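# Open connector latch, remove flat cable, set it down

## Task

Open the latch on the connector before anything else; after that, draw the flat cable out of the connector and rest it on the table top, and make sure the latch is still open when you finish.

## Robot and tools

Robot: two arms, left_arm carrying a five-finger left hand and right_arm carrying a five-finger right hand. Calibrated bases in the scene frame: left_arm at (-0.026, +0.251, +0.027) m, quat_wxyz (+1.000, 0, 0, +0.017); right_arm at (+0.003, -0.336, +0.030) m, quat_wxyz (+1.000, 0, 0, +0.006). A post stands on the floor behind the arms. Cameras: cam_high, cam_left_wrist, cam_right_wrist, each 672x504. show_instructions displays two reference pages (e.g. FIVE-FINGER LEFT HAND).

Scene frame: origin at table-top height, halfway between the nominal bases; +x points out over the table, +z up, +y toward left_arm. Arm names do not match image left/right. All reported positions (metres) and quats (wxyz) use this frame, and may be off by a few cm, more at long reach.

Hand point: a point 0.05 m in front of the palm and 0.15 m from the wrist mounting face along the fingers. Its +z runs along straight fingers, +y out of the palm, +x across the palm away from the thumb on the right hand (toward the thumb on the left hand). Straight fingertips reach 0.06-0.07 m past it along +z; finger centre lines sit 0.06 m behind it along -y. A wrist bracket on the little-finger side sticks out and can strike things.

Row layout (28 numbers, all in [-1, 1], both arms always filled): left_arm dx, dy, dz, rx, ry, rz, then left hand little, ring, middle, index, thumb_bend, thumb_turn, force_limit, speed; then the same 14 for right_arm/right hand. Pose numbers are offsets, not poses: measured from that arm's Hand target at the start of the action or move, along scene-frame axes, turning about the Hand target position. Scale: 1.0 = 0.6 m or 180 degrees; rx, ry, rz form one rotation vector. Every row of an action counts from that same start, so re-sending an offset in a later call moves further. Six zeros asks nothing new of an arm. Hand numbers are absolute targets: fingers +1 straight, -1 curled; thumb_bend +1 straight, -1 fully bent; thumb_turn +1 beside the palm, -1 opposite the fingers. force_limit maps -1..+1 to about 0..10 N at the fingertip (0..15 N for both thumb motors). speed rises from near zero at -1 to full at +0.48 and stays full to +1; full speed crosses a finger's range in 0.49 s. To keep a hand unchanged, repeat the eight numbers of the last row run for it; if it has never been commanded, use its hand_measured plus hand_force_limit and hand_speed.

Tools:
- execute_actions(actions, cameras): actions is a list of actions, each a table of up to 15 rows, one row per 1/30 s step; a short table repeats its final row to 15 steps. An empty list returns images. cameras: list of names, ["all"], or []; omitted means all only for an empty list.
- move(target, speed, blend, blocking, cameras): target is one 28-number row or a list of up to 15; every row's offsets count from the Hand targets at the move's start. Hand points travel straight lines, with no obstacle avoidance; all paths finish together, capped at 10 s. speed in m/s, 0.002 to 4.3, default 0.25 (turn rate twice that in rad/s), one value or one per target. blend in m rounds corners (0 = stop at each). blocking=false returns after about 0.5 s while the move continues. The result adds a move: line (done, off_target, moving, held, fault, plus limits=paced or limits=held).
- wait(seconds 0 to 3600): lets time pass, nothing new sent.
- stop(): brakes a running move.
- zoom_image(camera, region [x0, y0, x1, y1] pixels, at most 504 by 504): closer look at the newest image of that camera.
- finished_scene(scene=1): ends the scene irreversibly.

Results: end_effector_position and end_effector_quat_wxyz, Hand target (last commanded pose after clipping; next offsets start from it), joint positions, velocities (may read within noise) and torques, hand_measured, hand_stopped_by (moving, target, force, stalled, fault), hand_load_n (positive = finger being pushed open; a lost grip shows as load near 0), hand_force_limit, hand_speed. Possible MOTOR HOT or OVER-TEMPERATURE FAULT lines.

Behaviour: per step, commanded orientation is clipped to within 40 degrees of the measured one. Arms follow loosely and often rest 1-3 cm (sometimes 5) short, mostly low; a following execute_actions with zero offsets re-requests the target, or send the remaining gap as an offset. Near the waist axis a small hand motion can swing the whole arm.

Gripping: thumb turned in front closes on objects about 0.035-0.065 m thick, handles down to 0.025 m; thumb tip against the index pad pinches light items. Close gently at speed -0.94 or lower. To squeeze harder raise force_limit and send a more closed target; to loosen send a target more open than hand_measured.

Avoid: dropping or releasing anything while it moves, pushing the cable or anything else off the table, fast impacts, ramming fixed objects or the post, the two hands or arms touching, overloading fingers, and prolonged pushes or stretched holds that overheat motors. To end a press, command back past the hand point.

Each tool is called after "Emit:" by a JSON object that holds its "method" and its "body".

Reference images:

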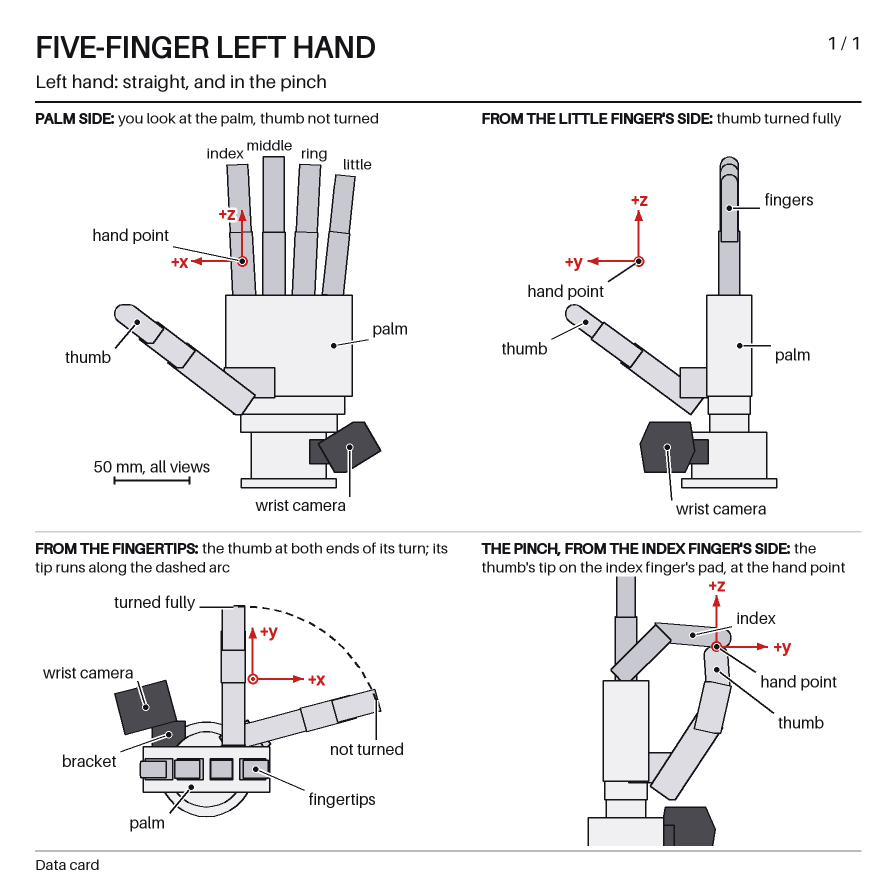

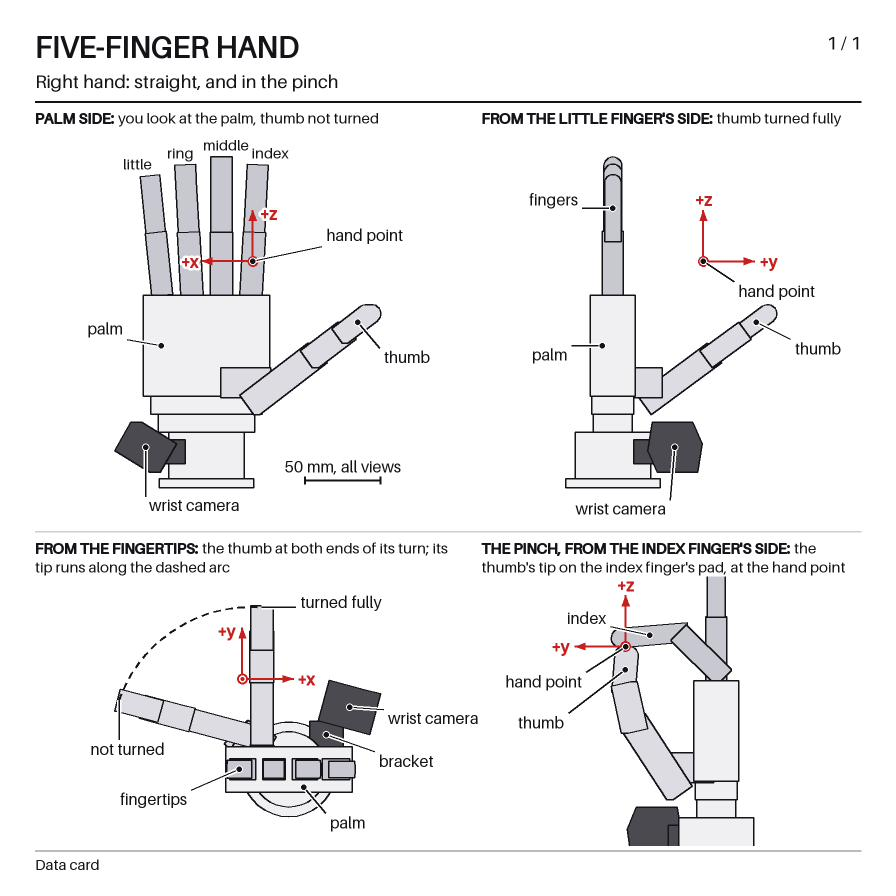

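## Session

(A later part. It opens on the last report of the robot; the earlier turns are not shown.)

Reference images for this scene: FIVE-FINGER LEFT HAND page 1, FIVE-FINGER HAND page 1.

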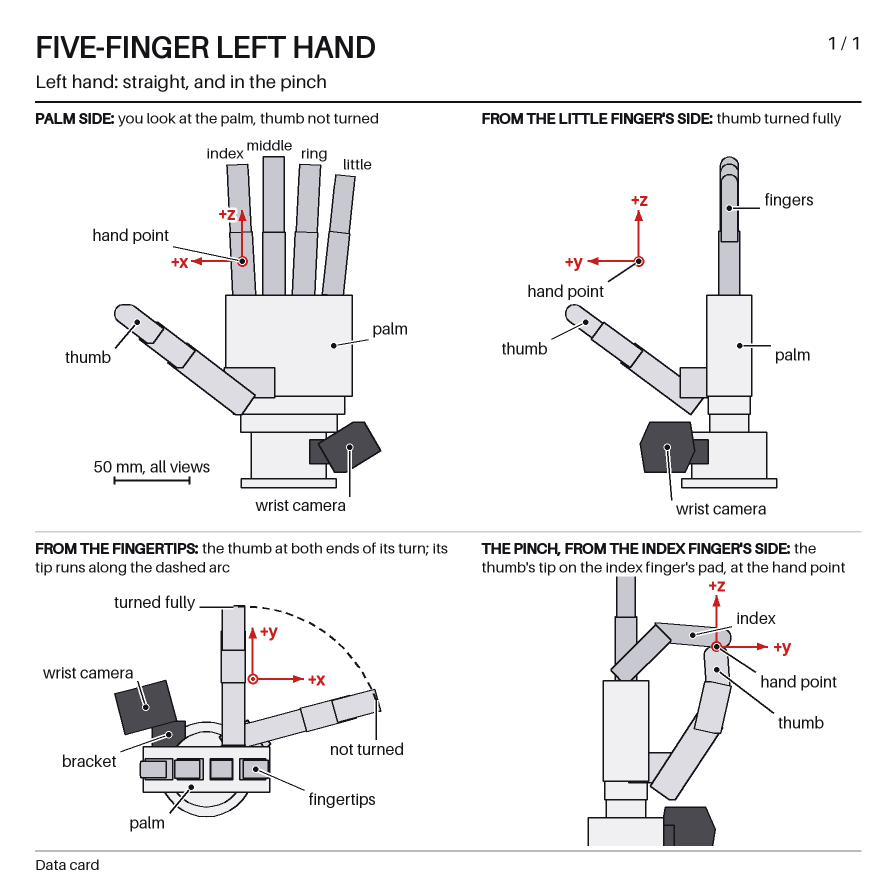

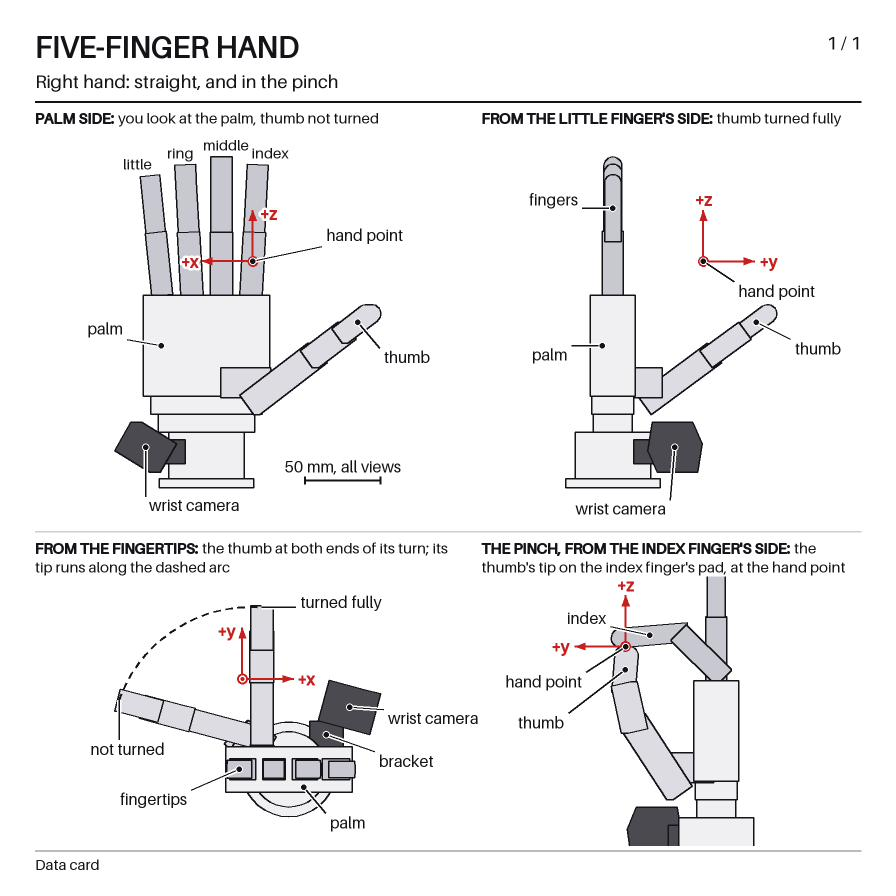

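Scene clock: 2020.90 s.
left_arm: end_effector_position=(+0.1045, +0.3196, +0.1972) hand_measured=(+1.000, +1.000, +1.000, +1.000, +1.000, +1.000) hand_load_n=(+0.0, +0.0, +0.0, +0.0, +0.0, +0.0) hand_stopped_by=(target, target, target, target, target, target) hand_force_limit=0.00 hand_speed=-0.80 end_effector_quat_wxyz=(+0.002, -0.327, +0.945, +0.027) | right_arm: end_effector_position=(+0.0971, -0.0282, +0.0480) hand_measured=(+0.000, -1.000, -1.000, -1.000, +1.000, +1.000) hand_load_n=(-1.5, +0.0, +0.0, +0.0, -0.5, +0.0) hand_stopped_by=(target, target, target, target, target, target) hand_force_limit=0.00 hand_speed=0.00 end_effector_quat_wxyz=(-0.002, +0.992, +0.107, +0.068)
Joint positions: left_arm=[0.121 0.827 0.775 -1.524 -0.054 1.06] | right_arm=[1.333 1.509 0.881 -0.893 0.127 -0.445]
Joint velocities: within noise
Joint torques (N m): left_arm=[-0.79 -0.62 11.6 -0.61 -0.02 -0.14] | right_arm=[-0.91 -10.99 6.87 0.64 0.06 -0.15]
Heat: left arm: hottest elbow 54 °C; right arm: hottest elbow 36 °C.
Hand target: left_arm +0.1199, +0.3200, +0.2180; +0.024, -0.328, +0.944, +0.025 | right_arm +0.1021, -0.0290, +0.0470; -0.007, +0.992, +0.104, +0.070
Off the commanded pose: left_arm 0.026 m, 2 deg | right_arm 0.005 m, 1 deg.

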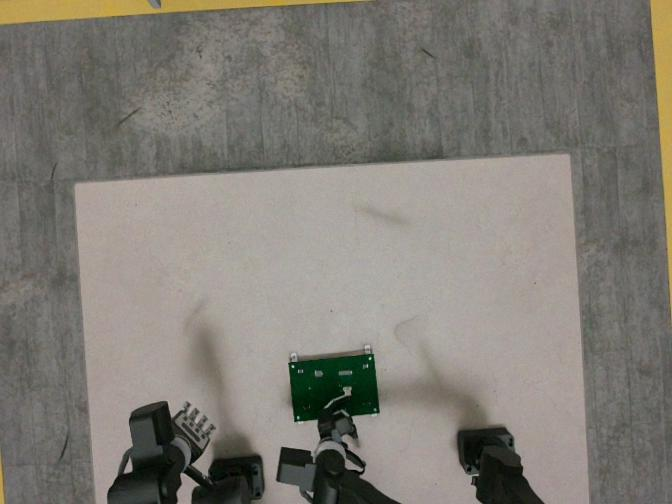

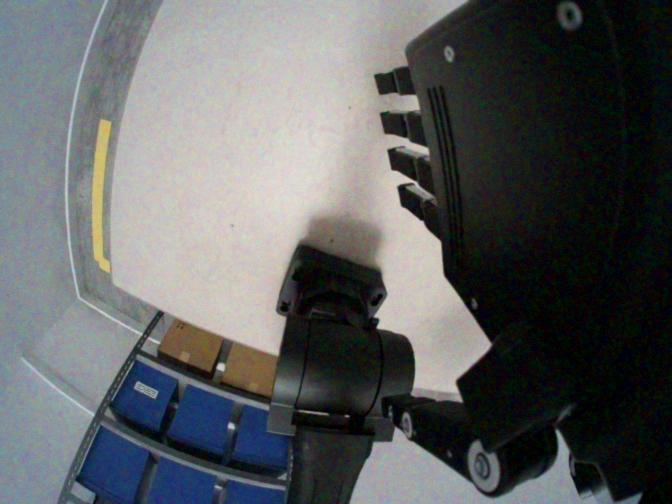

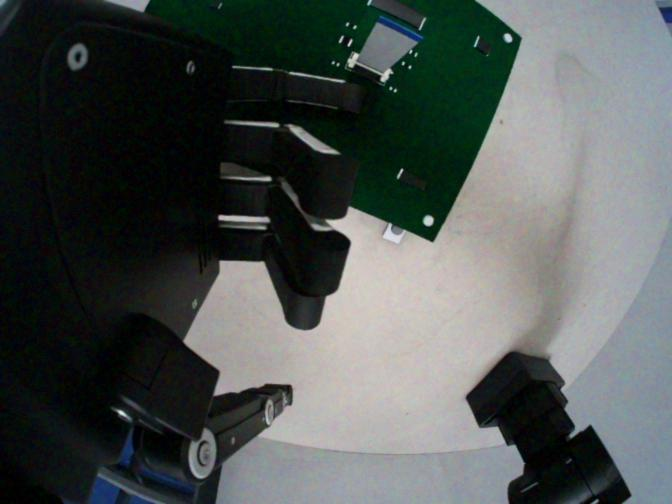

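Emit:
{"method": "move", "body": {"target": [0,0,0,0,0,0,1,1,1,1,1,1,0,-0.8,0.008,0,0.003,0,0,0,0,-1,-1,-1,1,1,0,0.0], "speed": 0.03, "cameras": ["cam_right_wrist", "cam_high"]}}

Emit:
{"method": "zoom_image", "body": {"camera": "cam_right_wrist", "region": [305, 40, 405, 120]}}

Emit:
{"method": "zoom_image", "body": {"camera": "cam_high", "region": [325, 375, 385, 435]}}

Scene clock: 2029.33 s.
left_arm: end_effector_position=(+0.1045, +0.3196, +0.1972) hand_measured=(+1.000, +1.000, +1.000, +1.000, +1.000, +1.000) hand_load_n=(+0.0, +0.0, +0.0, +0.0, +0.0, +0.0) hand_stopped_by=(target, target, target, target, target, target) hand_force_limit=0.00 hand_speed=-0.80 end_effector_quat_wxyz=(+0.002, -0.327, +0.945, +0.027) | right_arm: end_effector_position=(+0.1021, -0.0297, +0.0481) hand_measured=(+0.000, -1.000, -1.000, -1.000, +1.000, +1.000) hand_load_n=(-1.0, +0.0, +0.0, +0.5, +0.0, +0.0) hand_stopped_by=(target, target, target, target, target, target) hand_force_limit=0.00 hand_speed=0.00 end_effector_quat_wxyz=(-0.002, +0.992, +0.106, +0.068)
Joint positions: left_arm=[0.121 0.827 0.775 -1.524 -0.054 1.06] | right_arm=[1.319 1.509 0.881 -0.893 0.127 -0.456]
Joint torques (N m): left_arm=[-0.85 -0.67 11.58 -0.62 -0.02 -0.15] | right_arm=[-0.85 -10.99 7.25 0.49 0 -0.16]
Heat: left arm: hottest elbow 55 °C; right arm: hottest elbow 36 °C.
Hand target: left_arm +0.1199, +0.3200, +0.2180; +0.024, -0.328, +0.944, +0.025 | right_arm +0.1070, -0.0291, +0.0488; -0.007, +0.992, +0.104, +0.070
Off the commanded pose: left_arm 0.026 m, 2 deg | right_arm 0.005 m, 1 deg.
move: done
Images, in order (width x height): cam_high 672x504, cam_right_wrist 672x504.

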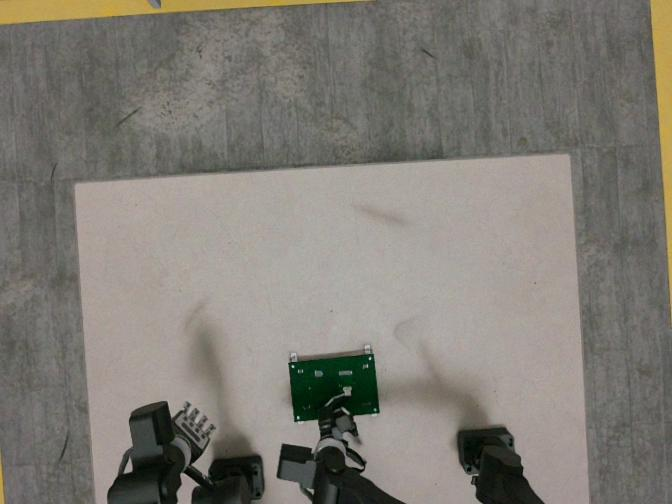

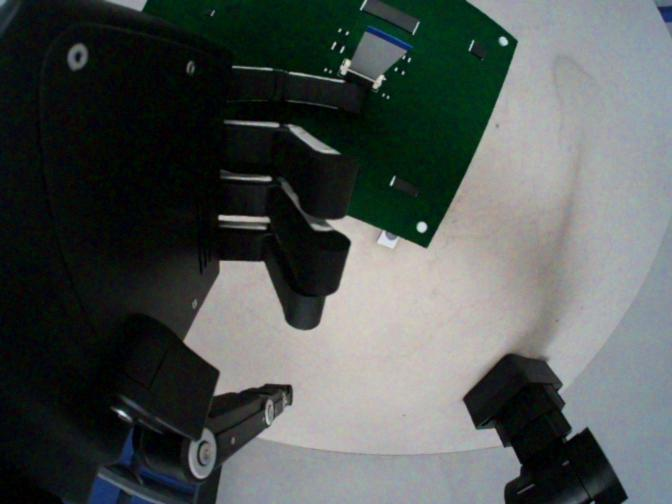

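Scaled by 5.040 from the camera's image (finer frame: 960x720).

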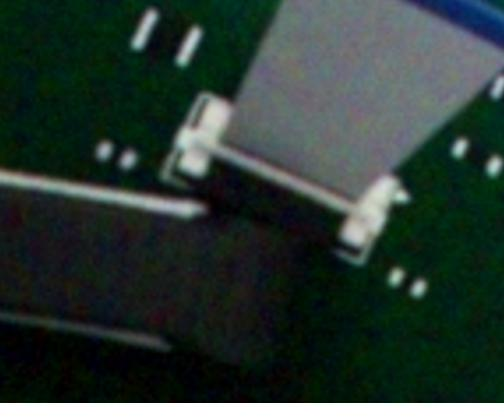

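Scaled by 8.400 from the camera's image (finer frame: 960x720).

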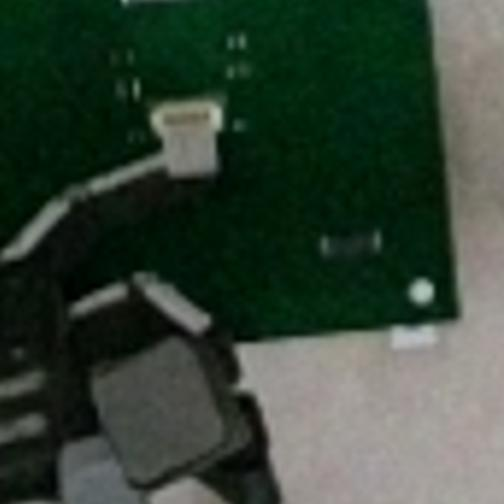

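Emit:
{"method": "move", "body": {"target": [0,0,0,0,0,0,1,1,1,1,1,1,0,-0.8,0.006,0,0.0,0,0,0,0,-1,-1,-1,1,1,0,0.0], "speed": 0.03, "cameras": ["cam_right_wrist", "cam_high"]}}

Emit:
{"method": "zoom_image", "body": {"camera": "cam_right_wrist", "region": [305, 40, 405, 120]}}

Scene clock: 2033.90 s.
left_arm: end_effector_position=(+0.1045, +0.3196, +0.1972) hand_measured=(+1.000, +1.000, +1.000, +1.000, +1.000, +1.000) hand_load_n=(+0.0, +0.0, +0.0, +0.0, +0.0, +0.0) hand_stopped_by=(target, target, target, target, target, target) hand_force_limit=0.00 hand_speed=-0.80 end_effector_quat_wxyz=(+0.002, -0.327, +0.945, +0.027) | right_arm: end_effector_position=(+0.1031, -0.0300, +0.0481) hand_measured=(+0.000, -1.000, -1.000, -1.000, +1.000, +1.000) hand_load_n=(-2.5, +0.0, +0.0, +0.0, +0.0, +0.0) hand_stopped_by=(target, target, target, target, target, target) hand_force_limit=0.00 hand_speed=0.00 end_effector_quat_wxyz=(-0.002, +0.992, +0.107, +0.067)
Joint positions: left_arm=[0.121 0.827 0.775 -1.524 -0.054 1.06] | right_arm=[1.315 1.509 0.881 -0.893 0.124 -0.462]
Joint torques (N m): left_arm=[-0.79 -0.73 11.58 -0.64 -0.02 -0.14] | right_arm=[-1.55 -10.93 7.46 0.46 0.11 -0.17]
Heat: left arm: hottest elbow 55 °C; right arm: hottest elbow 36 °C.
Hand target: left_arm +0.1199, +0.3200, +0.2180; +0.024, -0.328, +0.944, +0.025 | right_arm +0.1106, -0.0291, +0.0488; -0.007, +0.992, +0.104, +0.070
Off the commanded pose: left_arm 0.026 m, 2 deg | right_arm 0.008 m, 1 deg.
move: done
Images, in order (width x height): cam_high 672x504, cam_right_wrist 672x504.

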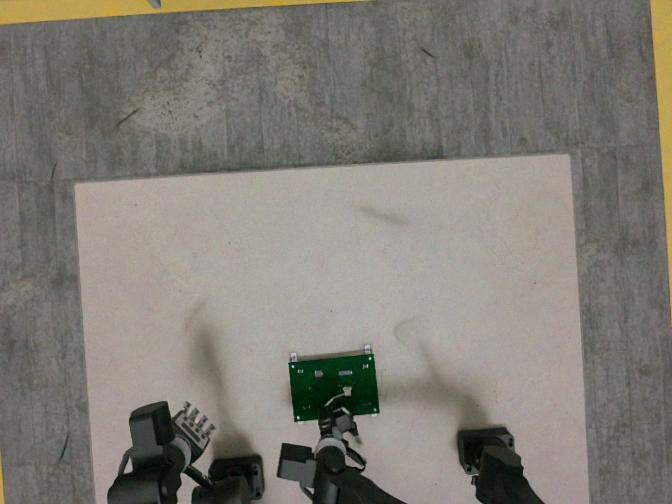

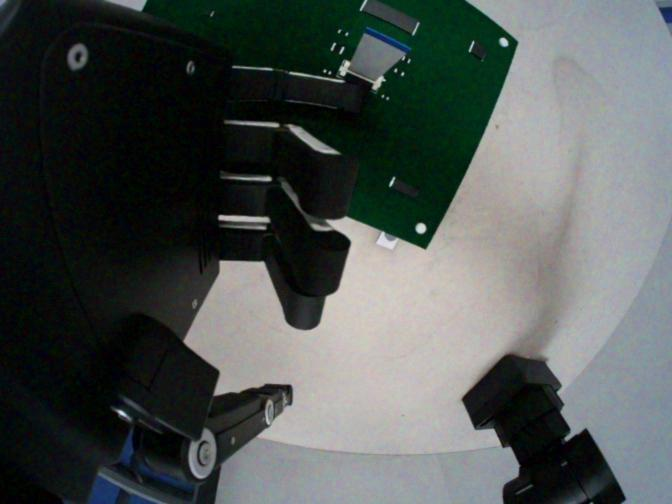

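Scaled by 5.040 from the camera's image (finer frame: 960x720).

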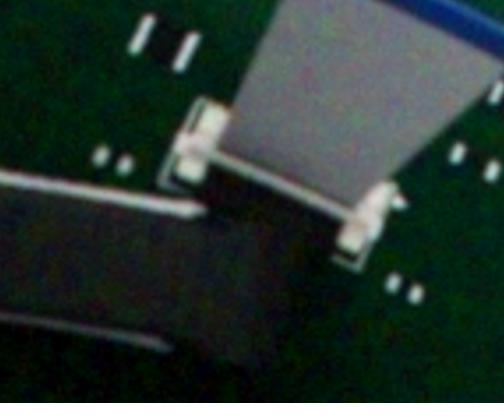

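Emit:
{"method": "move", "body": {"target": [0,0,0,0,0,0,1,1,1,1,1,1,0,-0.8,0.002,0,0.0,0,0,0,-0.1,-1,-1,-1,1,1,1,-0.5], "speed": 0.03, "cameras": ["cam_right_wrist", "cam_high"]}}

Emit:
{"method": "zoom_image", "body": {"camera": "cam_right_wrist", "region": [305, 40, 405, 120]}}

Scene clock: 2039.00 s.
left_arm: end_effector_position=(+0.1045, +0.3196, +0.1972) hand_measured=(+1.000, +1.000, +1.000, +1.000, +1.000, +1.000) hand_load_n=(+0.0, +0.0, +0.0, +0.0, +0.0, +0.0) hand_stopped_by=(target, target, target, target, target, target) hand_force_limit=0.00 hand_speed=-0.80 end_effector_quat_wxyz=(+0.002, -0.327, +0.945, +0.027) | right_arm: end_effector_position=(+0.1064, -0.0311, +0.0481) hand_measured=(-0.100, -1.000, -1.000, -1.000, +1.000, +1.000) hand_load_n=(+0.0, +0.0, +0.0, +0.0, +0.0, +0.0) hand_stopped_by=(target, target, target, target, target, target) hand_force_limit=1.00 hand_speed=-0.50 end_effector_quat_wxyz=(-0.001, +0.992, +0.106, +0.067)
Joint positions: left_arm=[0.121 0.827 0.775 -1.524 -0.054 1.06] | right_arm=[1.306 1.509 0.881 -0.893 0.124 -0.469]
Joint torques (N m): left_arm=[-0.91 -0.67 11.55 -0.64 -0.03 -0.14] | right_arm=[-0.73 -10.46 7.49 0.55 0.12 -0.18]
Heat: left arm: hottest elbow 55 °C; right arm: hottest elbow 36 °C.
Hand target: left_arm +0.1199, +0.3200, +0.2180; +0.024, -0.328, +0.944, +0.025 | right_arm +0.1118, -0.0291, +0.0488; -0.007, +0.992, +0.104, +0.070
Off the commanded pose: left_arm 0.026 m, 2 deg | right_arm 0.006 m, 1 deg.
move: done
Images, in order (width x height): cam_high 672x504, cam_right_wrist 672x504.

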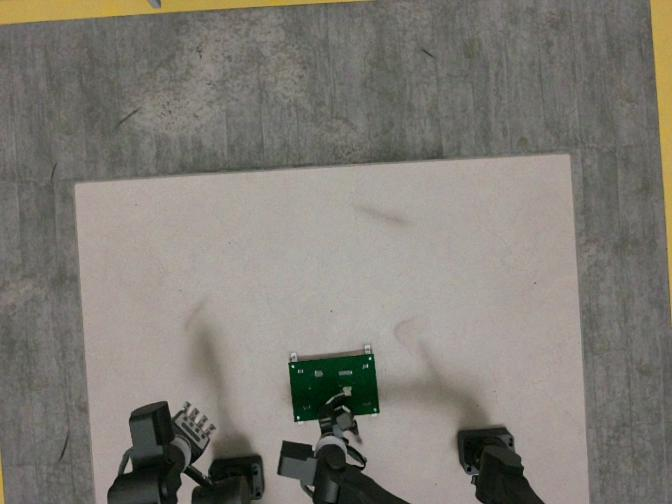

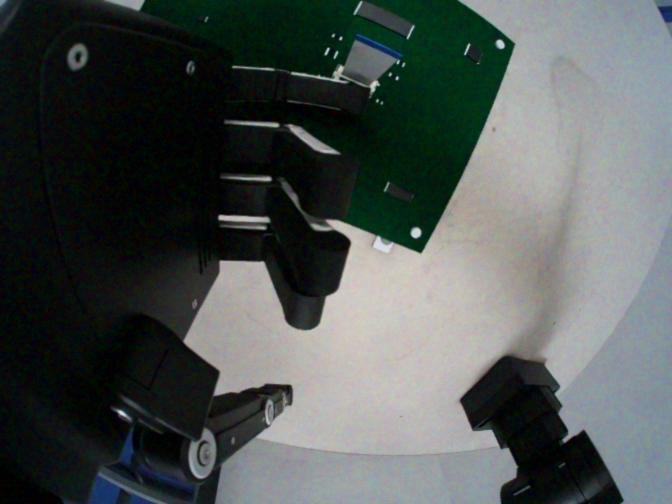

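Scaled by 5.040 from the camera's image (finer frame: 960x720).

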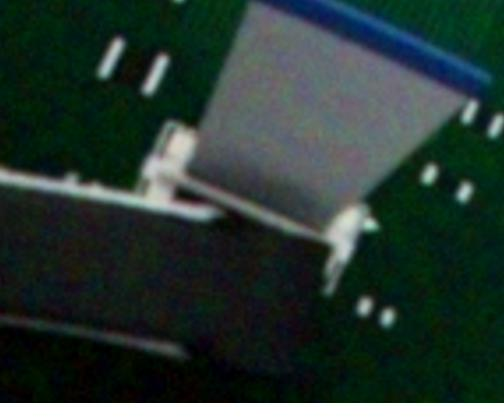

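Emit:
{"method": "move", "body": {"target": [0,0,0,0,0,0,1,1,1,1,1,1,0,-0.8,-0.025,0,0.01,0,0,0,-0.1,-1,-1,-1,1,1,1,-0.5], "speed": 0.04, "cameras": ["cam_right_wrist", "cam_high"]}}

Emit:
{"method": "zoom_image", "body": {"camera": "cam_right_wrist", "region": [325, 30, 405, 110]}}

Scene clock: 2045.83 s.
left_arm: end_effector_position=(+0.1045, +0.3196, +0.1972) hand_measured=(+1.000, +1.000, +1.000, +1.000, +1.000, +1.000) hand_load_n=(+0.0, +0.0, +0.0, +0.0, +0.0, +0.0) hand_stopped_by=(target, target, target, target, target, target) hand_force_limit=0.00 hand_speed=-0.80 end_effector_quat_wxyz=(+0.002, -0.327, +0.945, +0.027) | right_arm: end_effector_position=(+0.1012, -0.0296, +0.0492) hand_measured=(-0.100, -1.000, -1.000, -1.000, +1.000, +1.000) hand_load_n=(+0.0, +0.0, +0.0, +0.0, +0.0, +0.0) hand_stopped_by=(target, target, target, target, target, target) hand_force_limit=1.00 hand_speed=-0.50 end_effector_quat_wxyz=(-0.003, +0.992, +0.103, +0.068)
Joint positions: left_arm=[0.121 0.827 0.775 -1.524 -0.054 1.06] | right_arm=[1.319 1.505 0.881 -0.895 0.126 -0.449]
Joint torques (N m): left_arm=[-0.79 -0.73 11.59 -0.62 -0.02 -0.14] | right_arm=[1.38 -12.22 7.43 -0.14 0.12 0.02]
Heat: left arm: hottest elbow 55 °C; right arm: hottest elbow 36 °C.
Hand target: left_arm +0.1199, +0.3200, +0.2180; +0.024, -0.328, +0.944, +0.025 | right_arm +0.0968, -0.0291, +0.0548; -0.007, +0.992, +0.104, +0.070
Off the commanded pose: left_arm 0.026 m, 2 deg | right_arm 0.007 m, 1 deg.
move: done
Images, in order (width x height): cam_high 672x504, cam_right_wrist 672x504.

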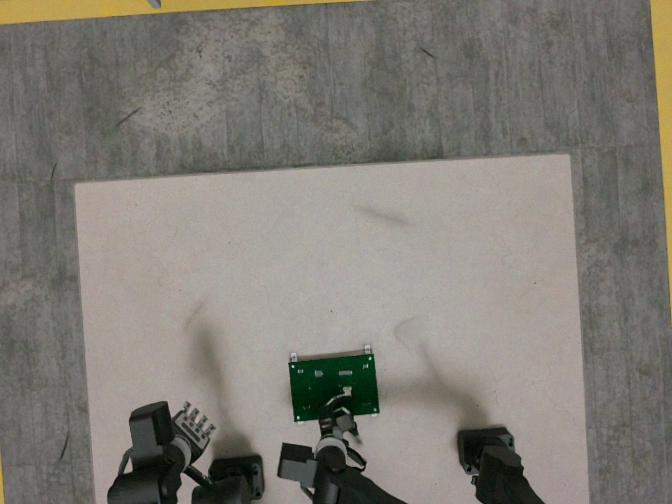

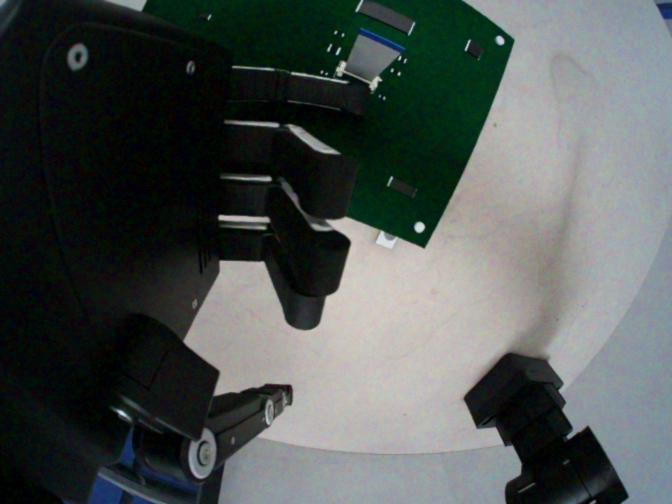

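Scaled by 6.300 from the camera's image (finer frame: 960x720).

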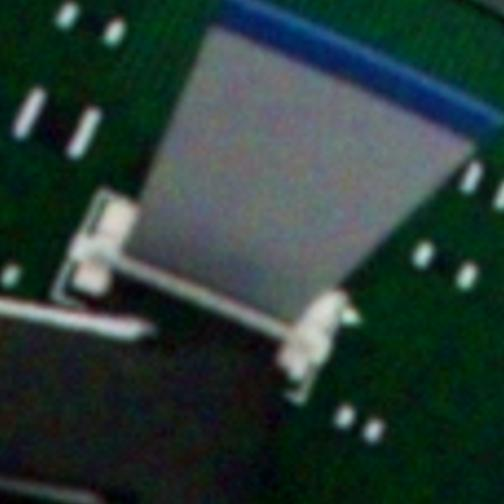

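Emit:
{"method": "move", "body": {"target": [0,0,0,0,0,0,1,1,1,1,1,1,0,-0.8,-0.02,0,0.01,0,0,0,-0.1,-1,-1,-1,1,1,1,-0.5], "speed": 0.06, "cameras": ["cam_right_wrist", "cam_high"]}}

Emit:
{"method": "zoom_image", "body": {"camera": "cam_right_wrist", "region": [335, 40, 405, 100]}}

Scene clock: 2050.83 s.
left_arm: end_effector_position=(+0.1045, +0.3196, +0.1972) hand_measured=(+1.000, +1.000, +1.000, +1.000, +1.000, +1.000) hand_load_n=(+0.0, +0.0, +0.0, +0.0, +0.0, +0.0) hand_stopped_by=(target, target, target, target, target, target) hand_force_limit=0.00 hand_speed=-0.80 end_effector_quat_wxyz=(+0.002, -0.327, +0.945, +0.027) | right_arm: end_effector_position=(+0.0882, -0.0298, +0.0553) hand_measured=(-0.100, -1.000, -1.000, -1.000, +1.000, +1.000) hand_load_n=(+0.0, +0.0, +0.0, +0.0, +0.0, +0.0) hand_stopped_by=(target, target, target, target, target, target) hand_force_limit=1.00 hand_speed=-0.50 end_effector_quat_wxyz=(-0.003, +0.992, +0.104, +0.068)
Joint positions: left_arm=[0.121 0.827 0.775 -1.524 -0.054 1.06] | right_arm=[1.353 1.488 0.881 -0.917 0.127 -0.417]
Joint torques (N m): left_arm=[-0.85 -0.73 11.58 -0.62 -0.02 -0.14] | right_arm=[1.03 -11.58 7.69 -0.14 0.15 0.01]
Heat: left arm: hottest elbow 55 °C; right arm: hottest elbow 36 °C.
Hand target: left_arm +0.1199, +0.3200, +0.2180; +0.024, -0.328, +0.944, +0.025 | right_arm +0.0848, -0.0290, +0.0607; -0.007, +0.992, +0.104, +0.070
Off the commanded pose: left_arm 0.026 m, 2 deg | right_arm 0.006 m, 1 deg.
move: done
Images, in order (width x height): cam_high 672x504, cam_right_wrist 672x504.

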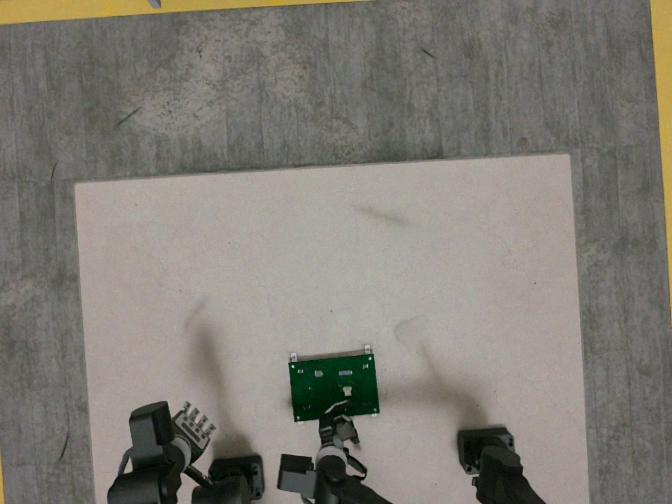

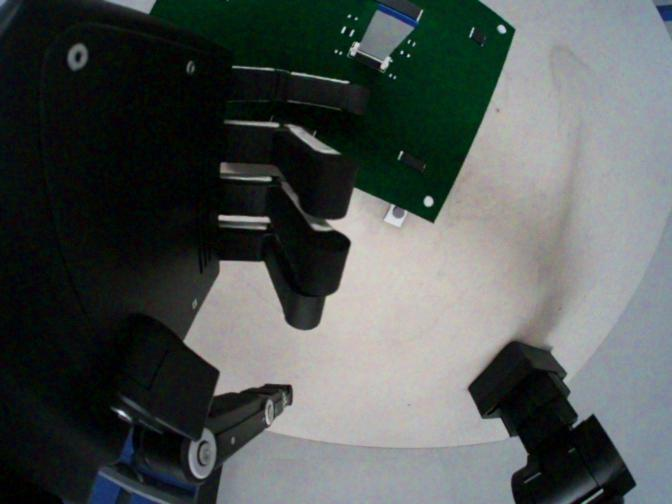

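Scaled by 7.200 from the camera's image (finer frame: 960x720).

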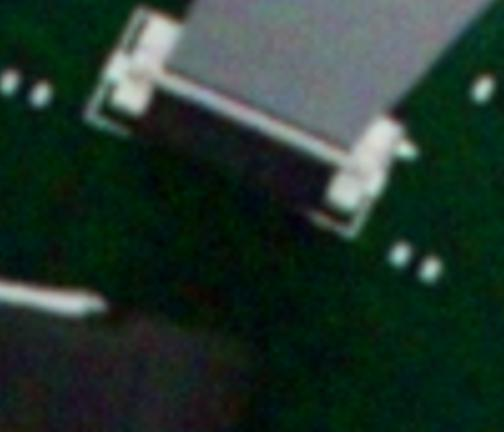

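Emit:
{"method": "zoom_image", "body": {"camera": "cam_right_wrist", "region": [345, 38, 395, 78]}}

Scaled by 10.080 from the camera's image (finer frame: 960x720).

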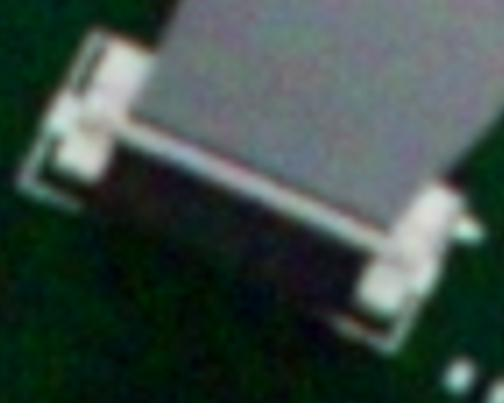

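Emit:
{"method": "move", "body": {"target": [[0,0,0,0,0,0,1,1,1,1,1,1,0,-0.8,-0.03,0,0.19,0,0,0,-0.1,-1,-1,-1,1,1,0,-0.5],[0,0,0,0,0,0,1,1,1,1,1,1,0,-0.8,0.1005,0.2233,0.16,0.5029,-0.0716,-0.173,1,1,1,1,1,1,0,0.0],[0,0,0,0,0,0,1,1,1,1,1,1,0,-0.8,0.1005,0.2233,0.03,0.5029,-0.0716,-0.173,1,1,1,1,1,1,0,0.0]], "speed": 0.12, "cameras": ["cam_right_wrist", "cam_high"]}}

Scene clock: 2113.97 s.
left_arm: end_effector_position=(+0.1045, +0.3196, +0.1972) hand_measured=(+1.000, +1.000, +1.000, +1.000, +1.000, +1.000) hand_load_n=(+0.0, +0.0, +0.0, +0.0, +0.0, +0.0) hand_stopped_by=(target, target, target, target, target, target) hand_force_limit=0.00 hand_speed=-0.80 end_effector_quat_wxyz=(+0.002, -0.327, +0.945, +0.027) | right_arm: end_effector_position=(+0.1514, +0.1042, +0.1584) hand_measured=(+1.000, +1.000, +1.000, +1.000, +1.000, +1.000) hand_load_n=(+0.0, +0.0, +0.0, +0.0, +0.0, +0.0) hand_stopped_by=(target, target, target, target, target, target) hand_force_limit=0.00 hand_speed=0.00 end_effector_quat_wxyz=(+0.668, -0.674, +0.219, -0.227)
Joint positions: left_arm=[0.121 0.827 0.775 -1.524 -0.054 1.06] | right_arm=[1.35 1.323 0.314 1.003 0.431 -0.011]
Joint torques (N m): left_arm=[-0.97 -0.73 11.56 -0.64 -0.03 -0.14] | right_arm=[1.61 -5.89 6.05 2.19 0.02 0.03]
Heat: left arm: hottest elbow 55 °C; right arm: hottest elbow 36 °C.
Hand target: left_arm +0.1199, +0.3200, +0.2180; +0.024, -0.328, +0.944, +0.025 | right_arm +0.1451, +0.1050, +0.1569; +0.672, -0.673, +0.217, -0.220 (not the last commanded pose)
Off the commanded pose: left_arm 0.026 m, 2 deg | right_arm 0.080 m, 1 deg.
move: off_target (right_arm; path cut at 10 s); path passed 2 of 3 targets
Images, in order (width x height): cam_high 672x504, cam_right_wrist 672x504.

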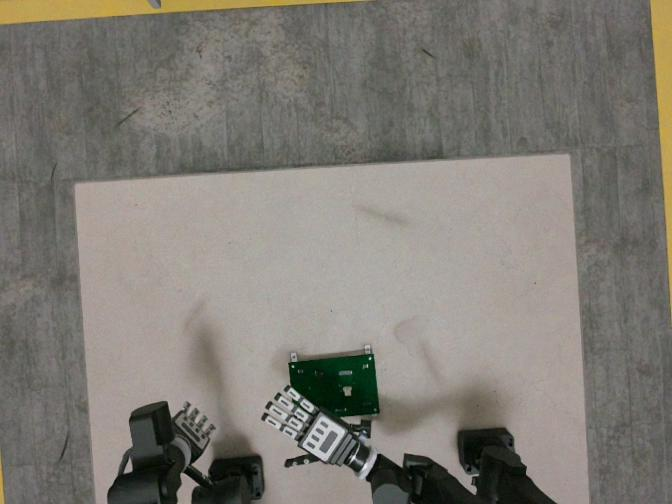

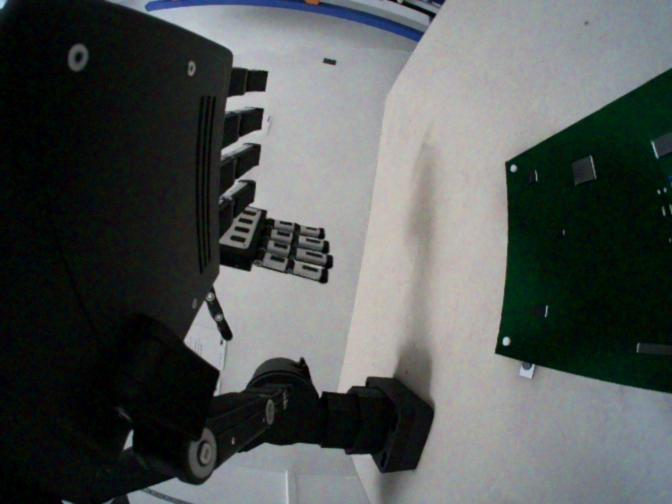

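Emit:
{"method": "move", "body": {"target": [0,0,0,0,0,0,1,1,1,1,1,1,0,-0.8,-0.005,-0.005,-0.16,0,0,0,1,1,1,1,1,1,0,0.0], "speed": 0.1, "cameras": ["cam_right_wrist", "cam_high"]}}

Scene clock: 2118.07 s.
left_arm: end_effector_position=(+0.1045, +0.3196, +0.1972) hand_measured=(+1.000, +1.000, +1.000, +1.000, +1.000, +1.000) hand_load_n=(+0.0, +0.0, +0.0, +0.0, +0.0, +0.0) hand_stopped_by=(target, target, target, target, target, target) hand_force_limit=0.00 hand_speed=-0.80 end_effector_quat_wxyz=(+0.002, -0.327, +0.945, +0.027) | right_arm: end_effector_position=(+0.1477, +0.0986, +0.0577) hand_measured=(+1.000, +1.000, +1.000, +1.000, +1.000, +1.000) hand_load_n=(+0.0, -0.5, +0.0, +0.0, +0.0, -0.5) hand_stopped_by=(target, target, target, target, target, target) hand_force_limit=0.00 hand_speed=0.00 end_effector_quat_wxyz=(+0.664, -0.678, +0.219, -0.226)
Joint positions: left_arm=[0.121 0.827 0.775 -1.524 -0.054 1.06] | right_arm=[1.359 1.853 0.283 1.553 0.44 -0.008]
Joint torques (N m): left_arm=[-0.85 -0.67 11.58 -0.61 -0.02 -0.14] | right_arm=[1.55 -8.7 2.22 2.11 0.04 -0.01]
Heat: left arm: hottest elbow 55 °C; right arm: hottest elbow 36 °C.
Hand target: left_arm +0.1199, +0.3200, +0.2180; +0.024, -0.328, +0.944, +0.025 | right_arm +0.1420, +0.1019, +0.0609; +0.672, -0.673, +0.217, -0.220
Off the commanded pose: left_arm 0.026 m, 2 deg | right_arm 0.007 m, 1 deg.
joint at its limit (right arm) — joint 4 (wrist pitch), upper limit.
move: done
Images, in order (width x height): cam_high 672x504, cam_right_wrist 672x504.

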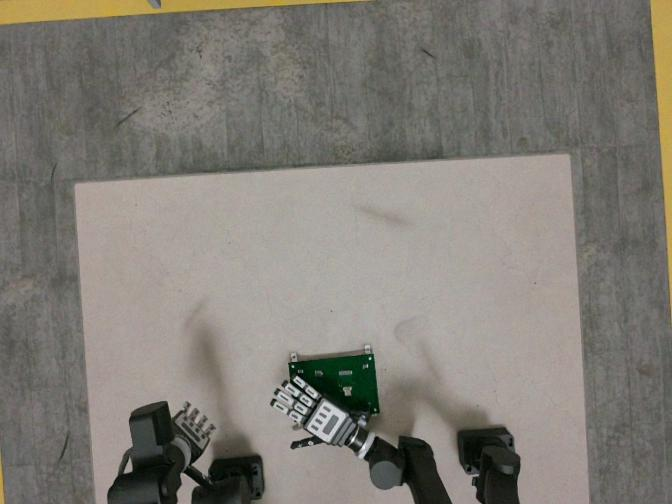

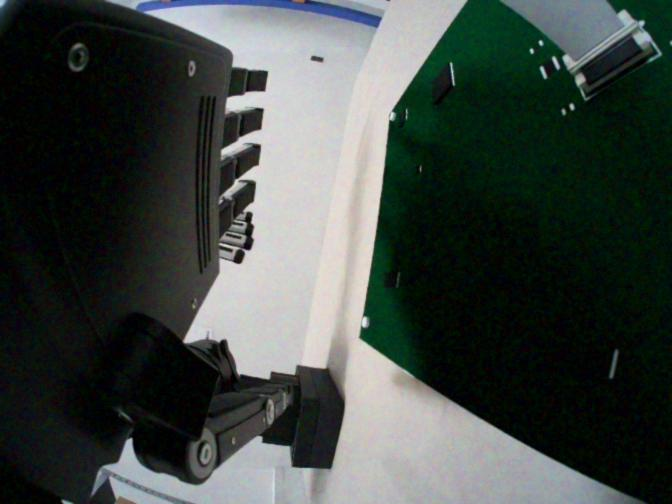

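Emit:
{"method": "zoom_image", "body": {"camera": "cam_right_wrist", "region": [552, 0, 672, 110]}}

Emit:
{"method": "zoom_image", "body": {"camera": "cam_right_wrist", "region": [560, 30, 640, 105]}}

Scaled by 4.200 from the camera's image (finer frame: 960x720).

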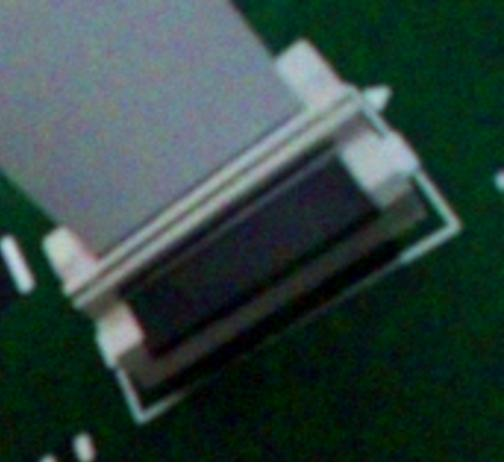

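Scaled by 6.300 from the camera's image (finer frame: 960x720).

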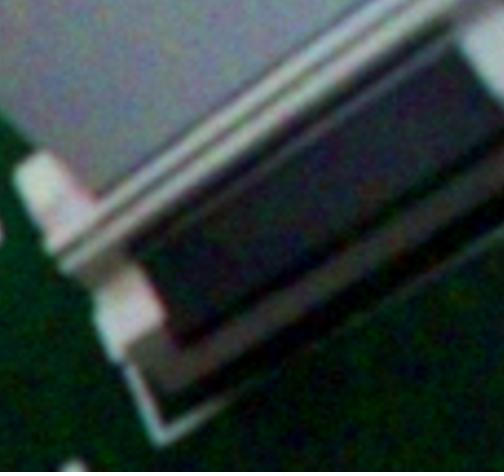

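Emit:
{"method": "move", "body": {"target": [0,0,0,0,0,0,1,1,1,1,1,1,0,-0.8,-0.04,0,0,0,0,0,1,1,1,1,1,1,0,0.0], "speed": 0.06, "cameras": ["cam_right_wrist"]}}

Scene clock: 2264.53 s.
left_arm: end_effector_position=(+0.1045, +0.3196, +0.1972) hand_measured=(+1.000, +1.000, +1.000, +1.000, +1.000, +1.000) hand_load_n=(+0.0, +0.0, +0.0, +0.0, +0.0, +0.0) hand_stopped_by=(target, target, target, target, target, target) hand_force_limit=0.00 hand_speed=-0.80 end_effector_quat_wxyz=(+0.002, -0.327, +0.945, +0.027) | right_arm: end_effector_position=(+0.1230, +0.1028, +0.0583) hand_measured=(+1.000, +1.000, +1.000, +1.000, +1.000, +1.000) hand_load_n=(+0.0, +0.0, +0.0, +0.0, +0.0, -0.5) hand_stopped_by=(target, target, target, target, target, target) hand_force_limit=0.00 hand_speed=0.00 end_effector_quat_wxyz=(+0.665, -0.678, +0.218, -0.226)
Joint positions: left_arm=[0.121 0.827 0.775 -1.524 -0.054 1.06] | right_arm=[1.451 1.853 0.283 1.555 0.53 -0.008]
Joint torques (N m): left_arm=[-0.85 -0.62 11.55 -0.64 -0.03 -0.14] | right_arm=[1.14 -9.23 1.36 2.14 0.01 0.01]
Heat: left arm: hottest elbow 56 °C; right arm: hottest elbow 32 °C.
Hand target: left_arm +0.1199, +0.3200, +0.2180; +0.024, -0.328, +0.944, +0.025 | right_arm +0.1182, +0.1019, +0.0608; +0.672, -0.673, +0.217, -0.220
Off the commanded pose: left_arm 0.026 m, 2 deg | right_arm 0.006 m, 1 deg.
joint sent to its limit (right arm) — joint 4 (wrist pitch), upper limit. The joint targets still meet the commanded pose.
move: done

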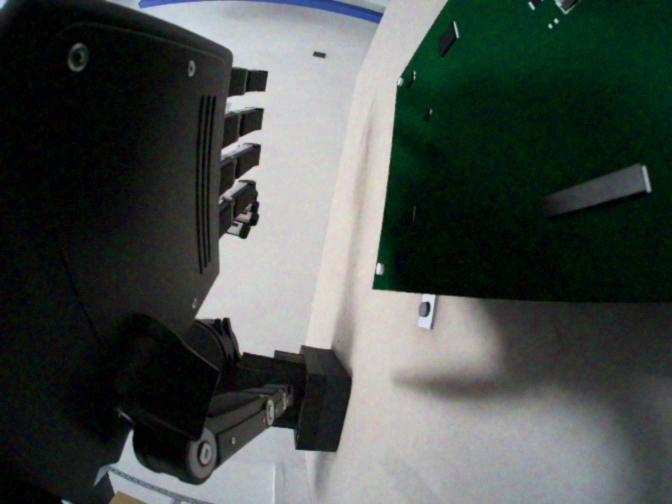

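Emit:
{"method": "move", "body": {"target": [0,0,0,0,0,0,1,1,1,1,1,1,0,-0.8,0.045,-0.005,0.035,0,0,0,1,1,1,1,1,1,0,0.0], "speed": 0.06, "cameras": ["cam_right_wrist"]}}

Emit:
{"method": "zoom_image", "body": {"camera": "cam_right_wrist", "region": [552, 0, 672, 110]}}

Scene clock: 2280.07 s.
left_arm: end_effector_position=(+0.1045, +0.3196, +0.1972) hand_measured=(+1.000, +1.000, +1.000, +1.000, +1.000, +1.000) hand_load_n=(+0.0, +0.0, +0.0, +0.0, +0.0, +0.0) hand_stopped_by=(target, target, target, target, target, target) hand_force_limit=0.00 hand_speed=-0.80 end_effector_quat_wxyz=(+0.002, -0.327, +0.945, +0.027) | right_arm: end_effector_position=(+0.1408, +0.1027, +0.0797) hand_measured=(+1.000, +1.000, +1.000, +1.000, +1.000, +1.000) hand_load_n=(+0.0, +0.0, +0.0, +0.0, +0.0, -0.5) hand_stopped_by=(target, target, target, target, target, target) hand_force_limit=0.00 hand_speed=0.00 end_effector_quat_wxyz=(+0.673, -0.674, +0.212, -0.218)
Joint positions: left_arm=[0.121 0.827 0.775 -1.524 -0.054 1.06] | right_arm=[1.372 1.751 0.277 1.474 0.431 -0.008]
Joint torques (N m): left_arm=[-0.79 -0.73 11.56 -0.62 -0.03 -0.14] | right_arm=[-0.73 -10.34 2.17 1.22 -0.14 0]
Heat: left arm: hottest elbow 56 °C; right arm: hottest elbow 32 °C.
Hand target: left_arm +0.1199, +0.3200, +0.2180; +0.024, -0.328, +0.944, +0.025 | right_arm +0.1451, +0.0990, +0.0818; +0.672, -0.673, +0.217, -0.220
Off the commanded pose: left_arm 0.026 m, 2 deg | right_arm 0.006 m, 1 deg.
move: done

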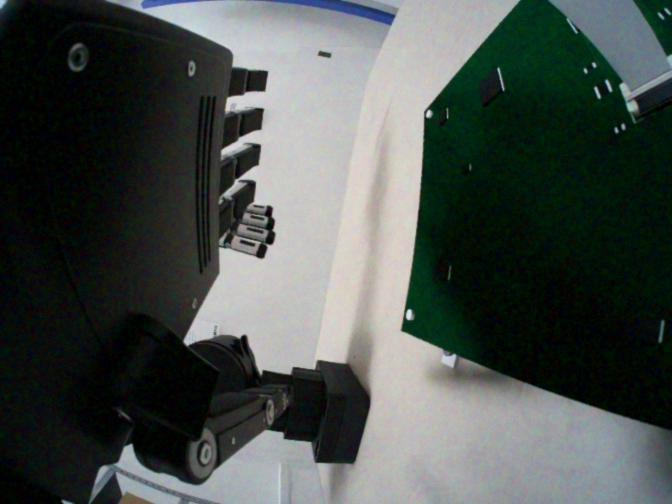

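Scaled by 4.200 from the camera's image (finer frame: 960x720).

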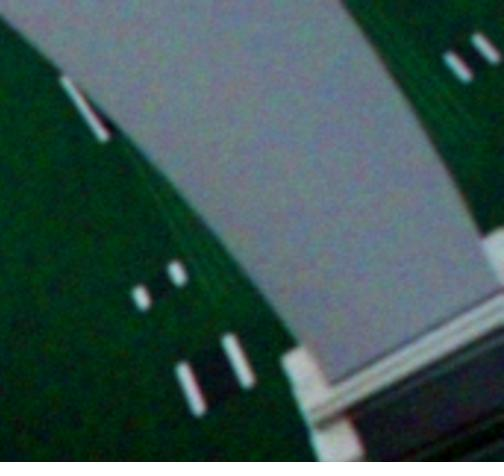

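Emit:
{"method": "zoom_image", "body": {"camera": "cam_right_wrist", "region": [612, 50, 672, 140]}}

Scaled by 5.600 from the camera's image (finer frame: 960x720).

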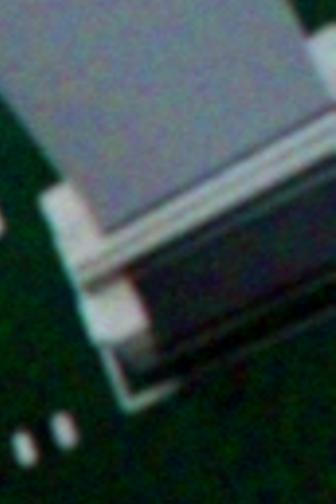

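Emit:
{"method": "zoom_image", "body": {"camera": "cam_right_wrist", "region": [622, 75, 672, 130]}}

Scaled by 9.164 from the camera's image (finer frame: 960x720).

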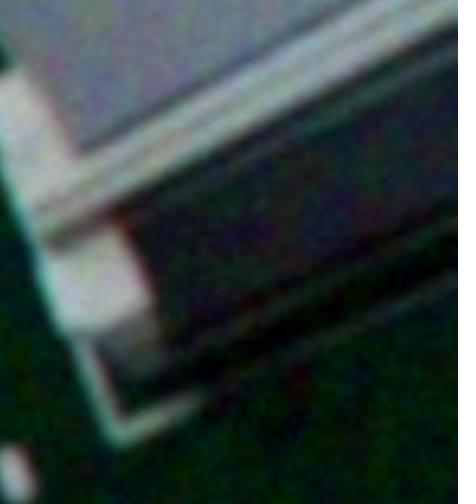

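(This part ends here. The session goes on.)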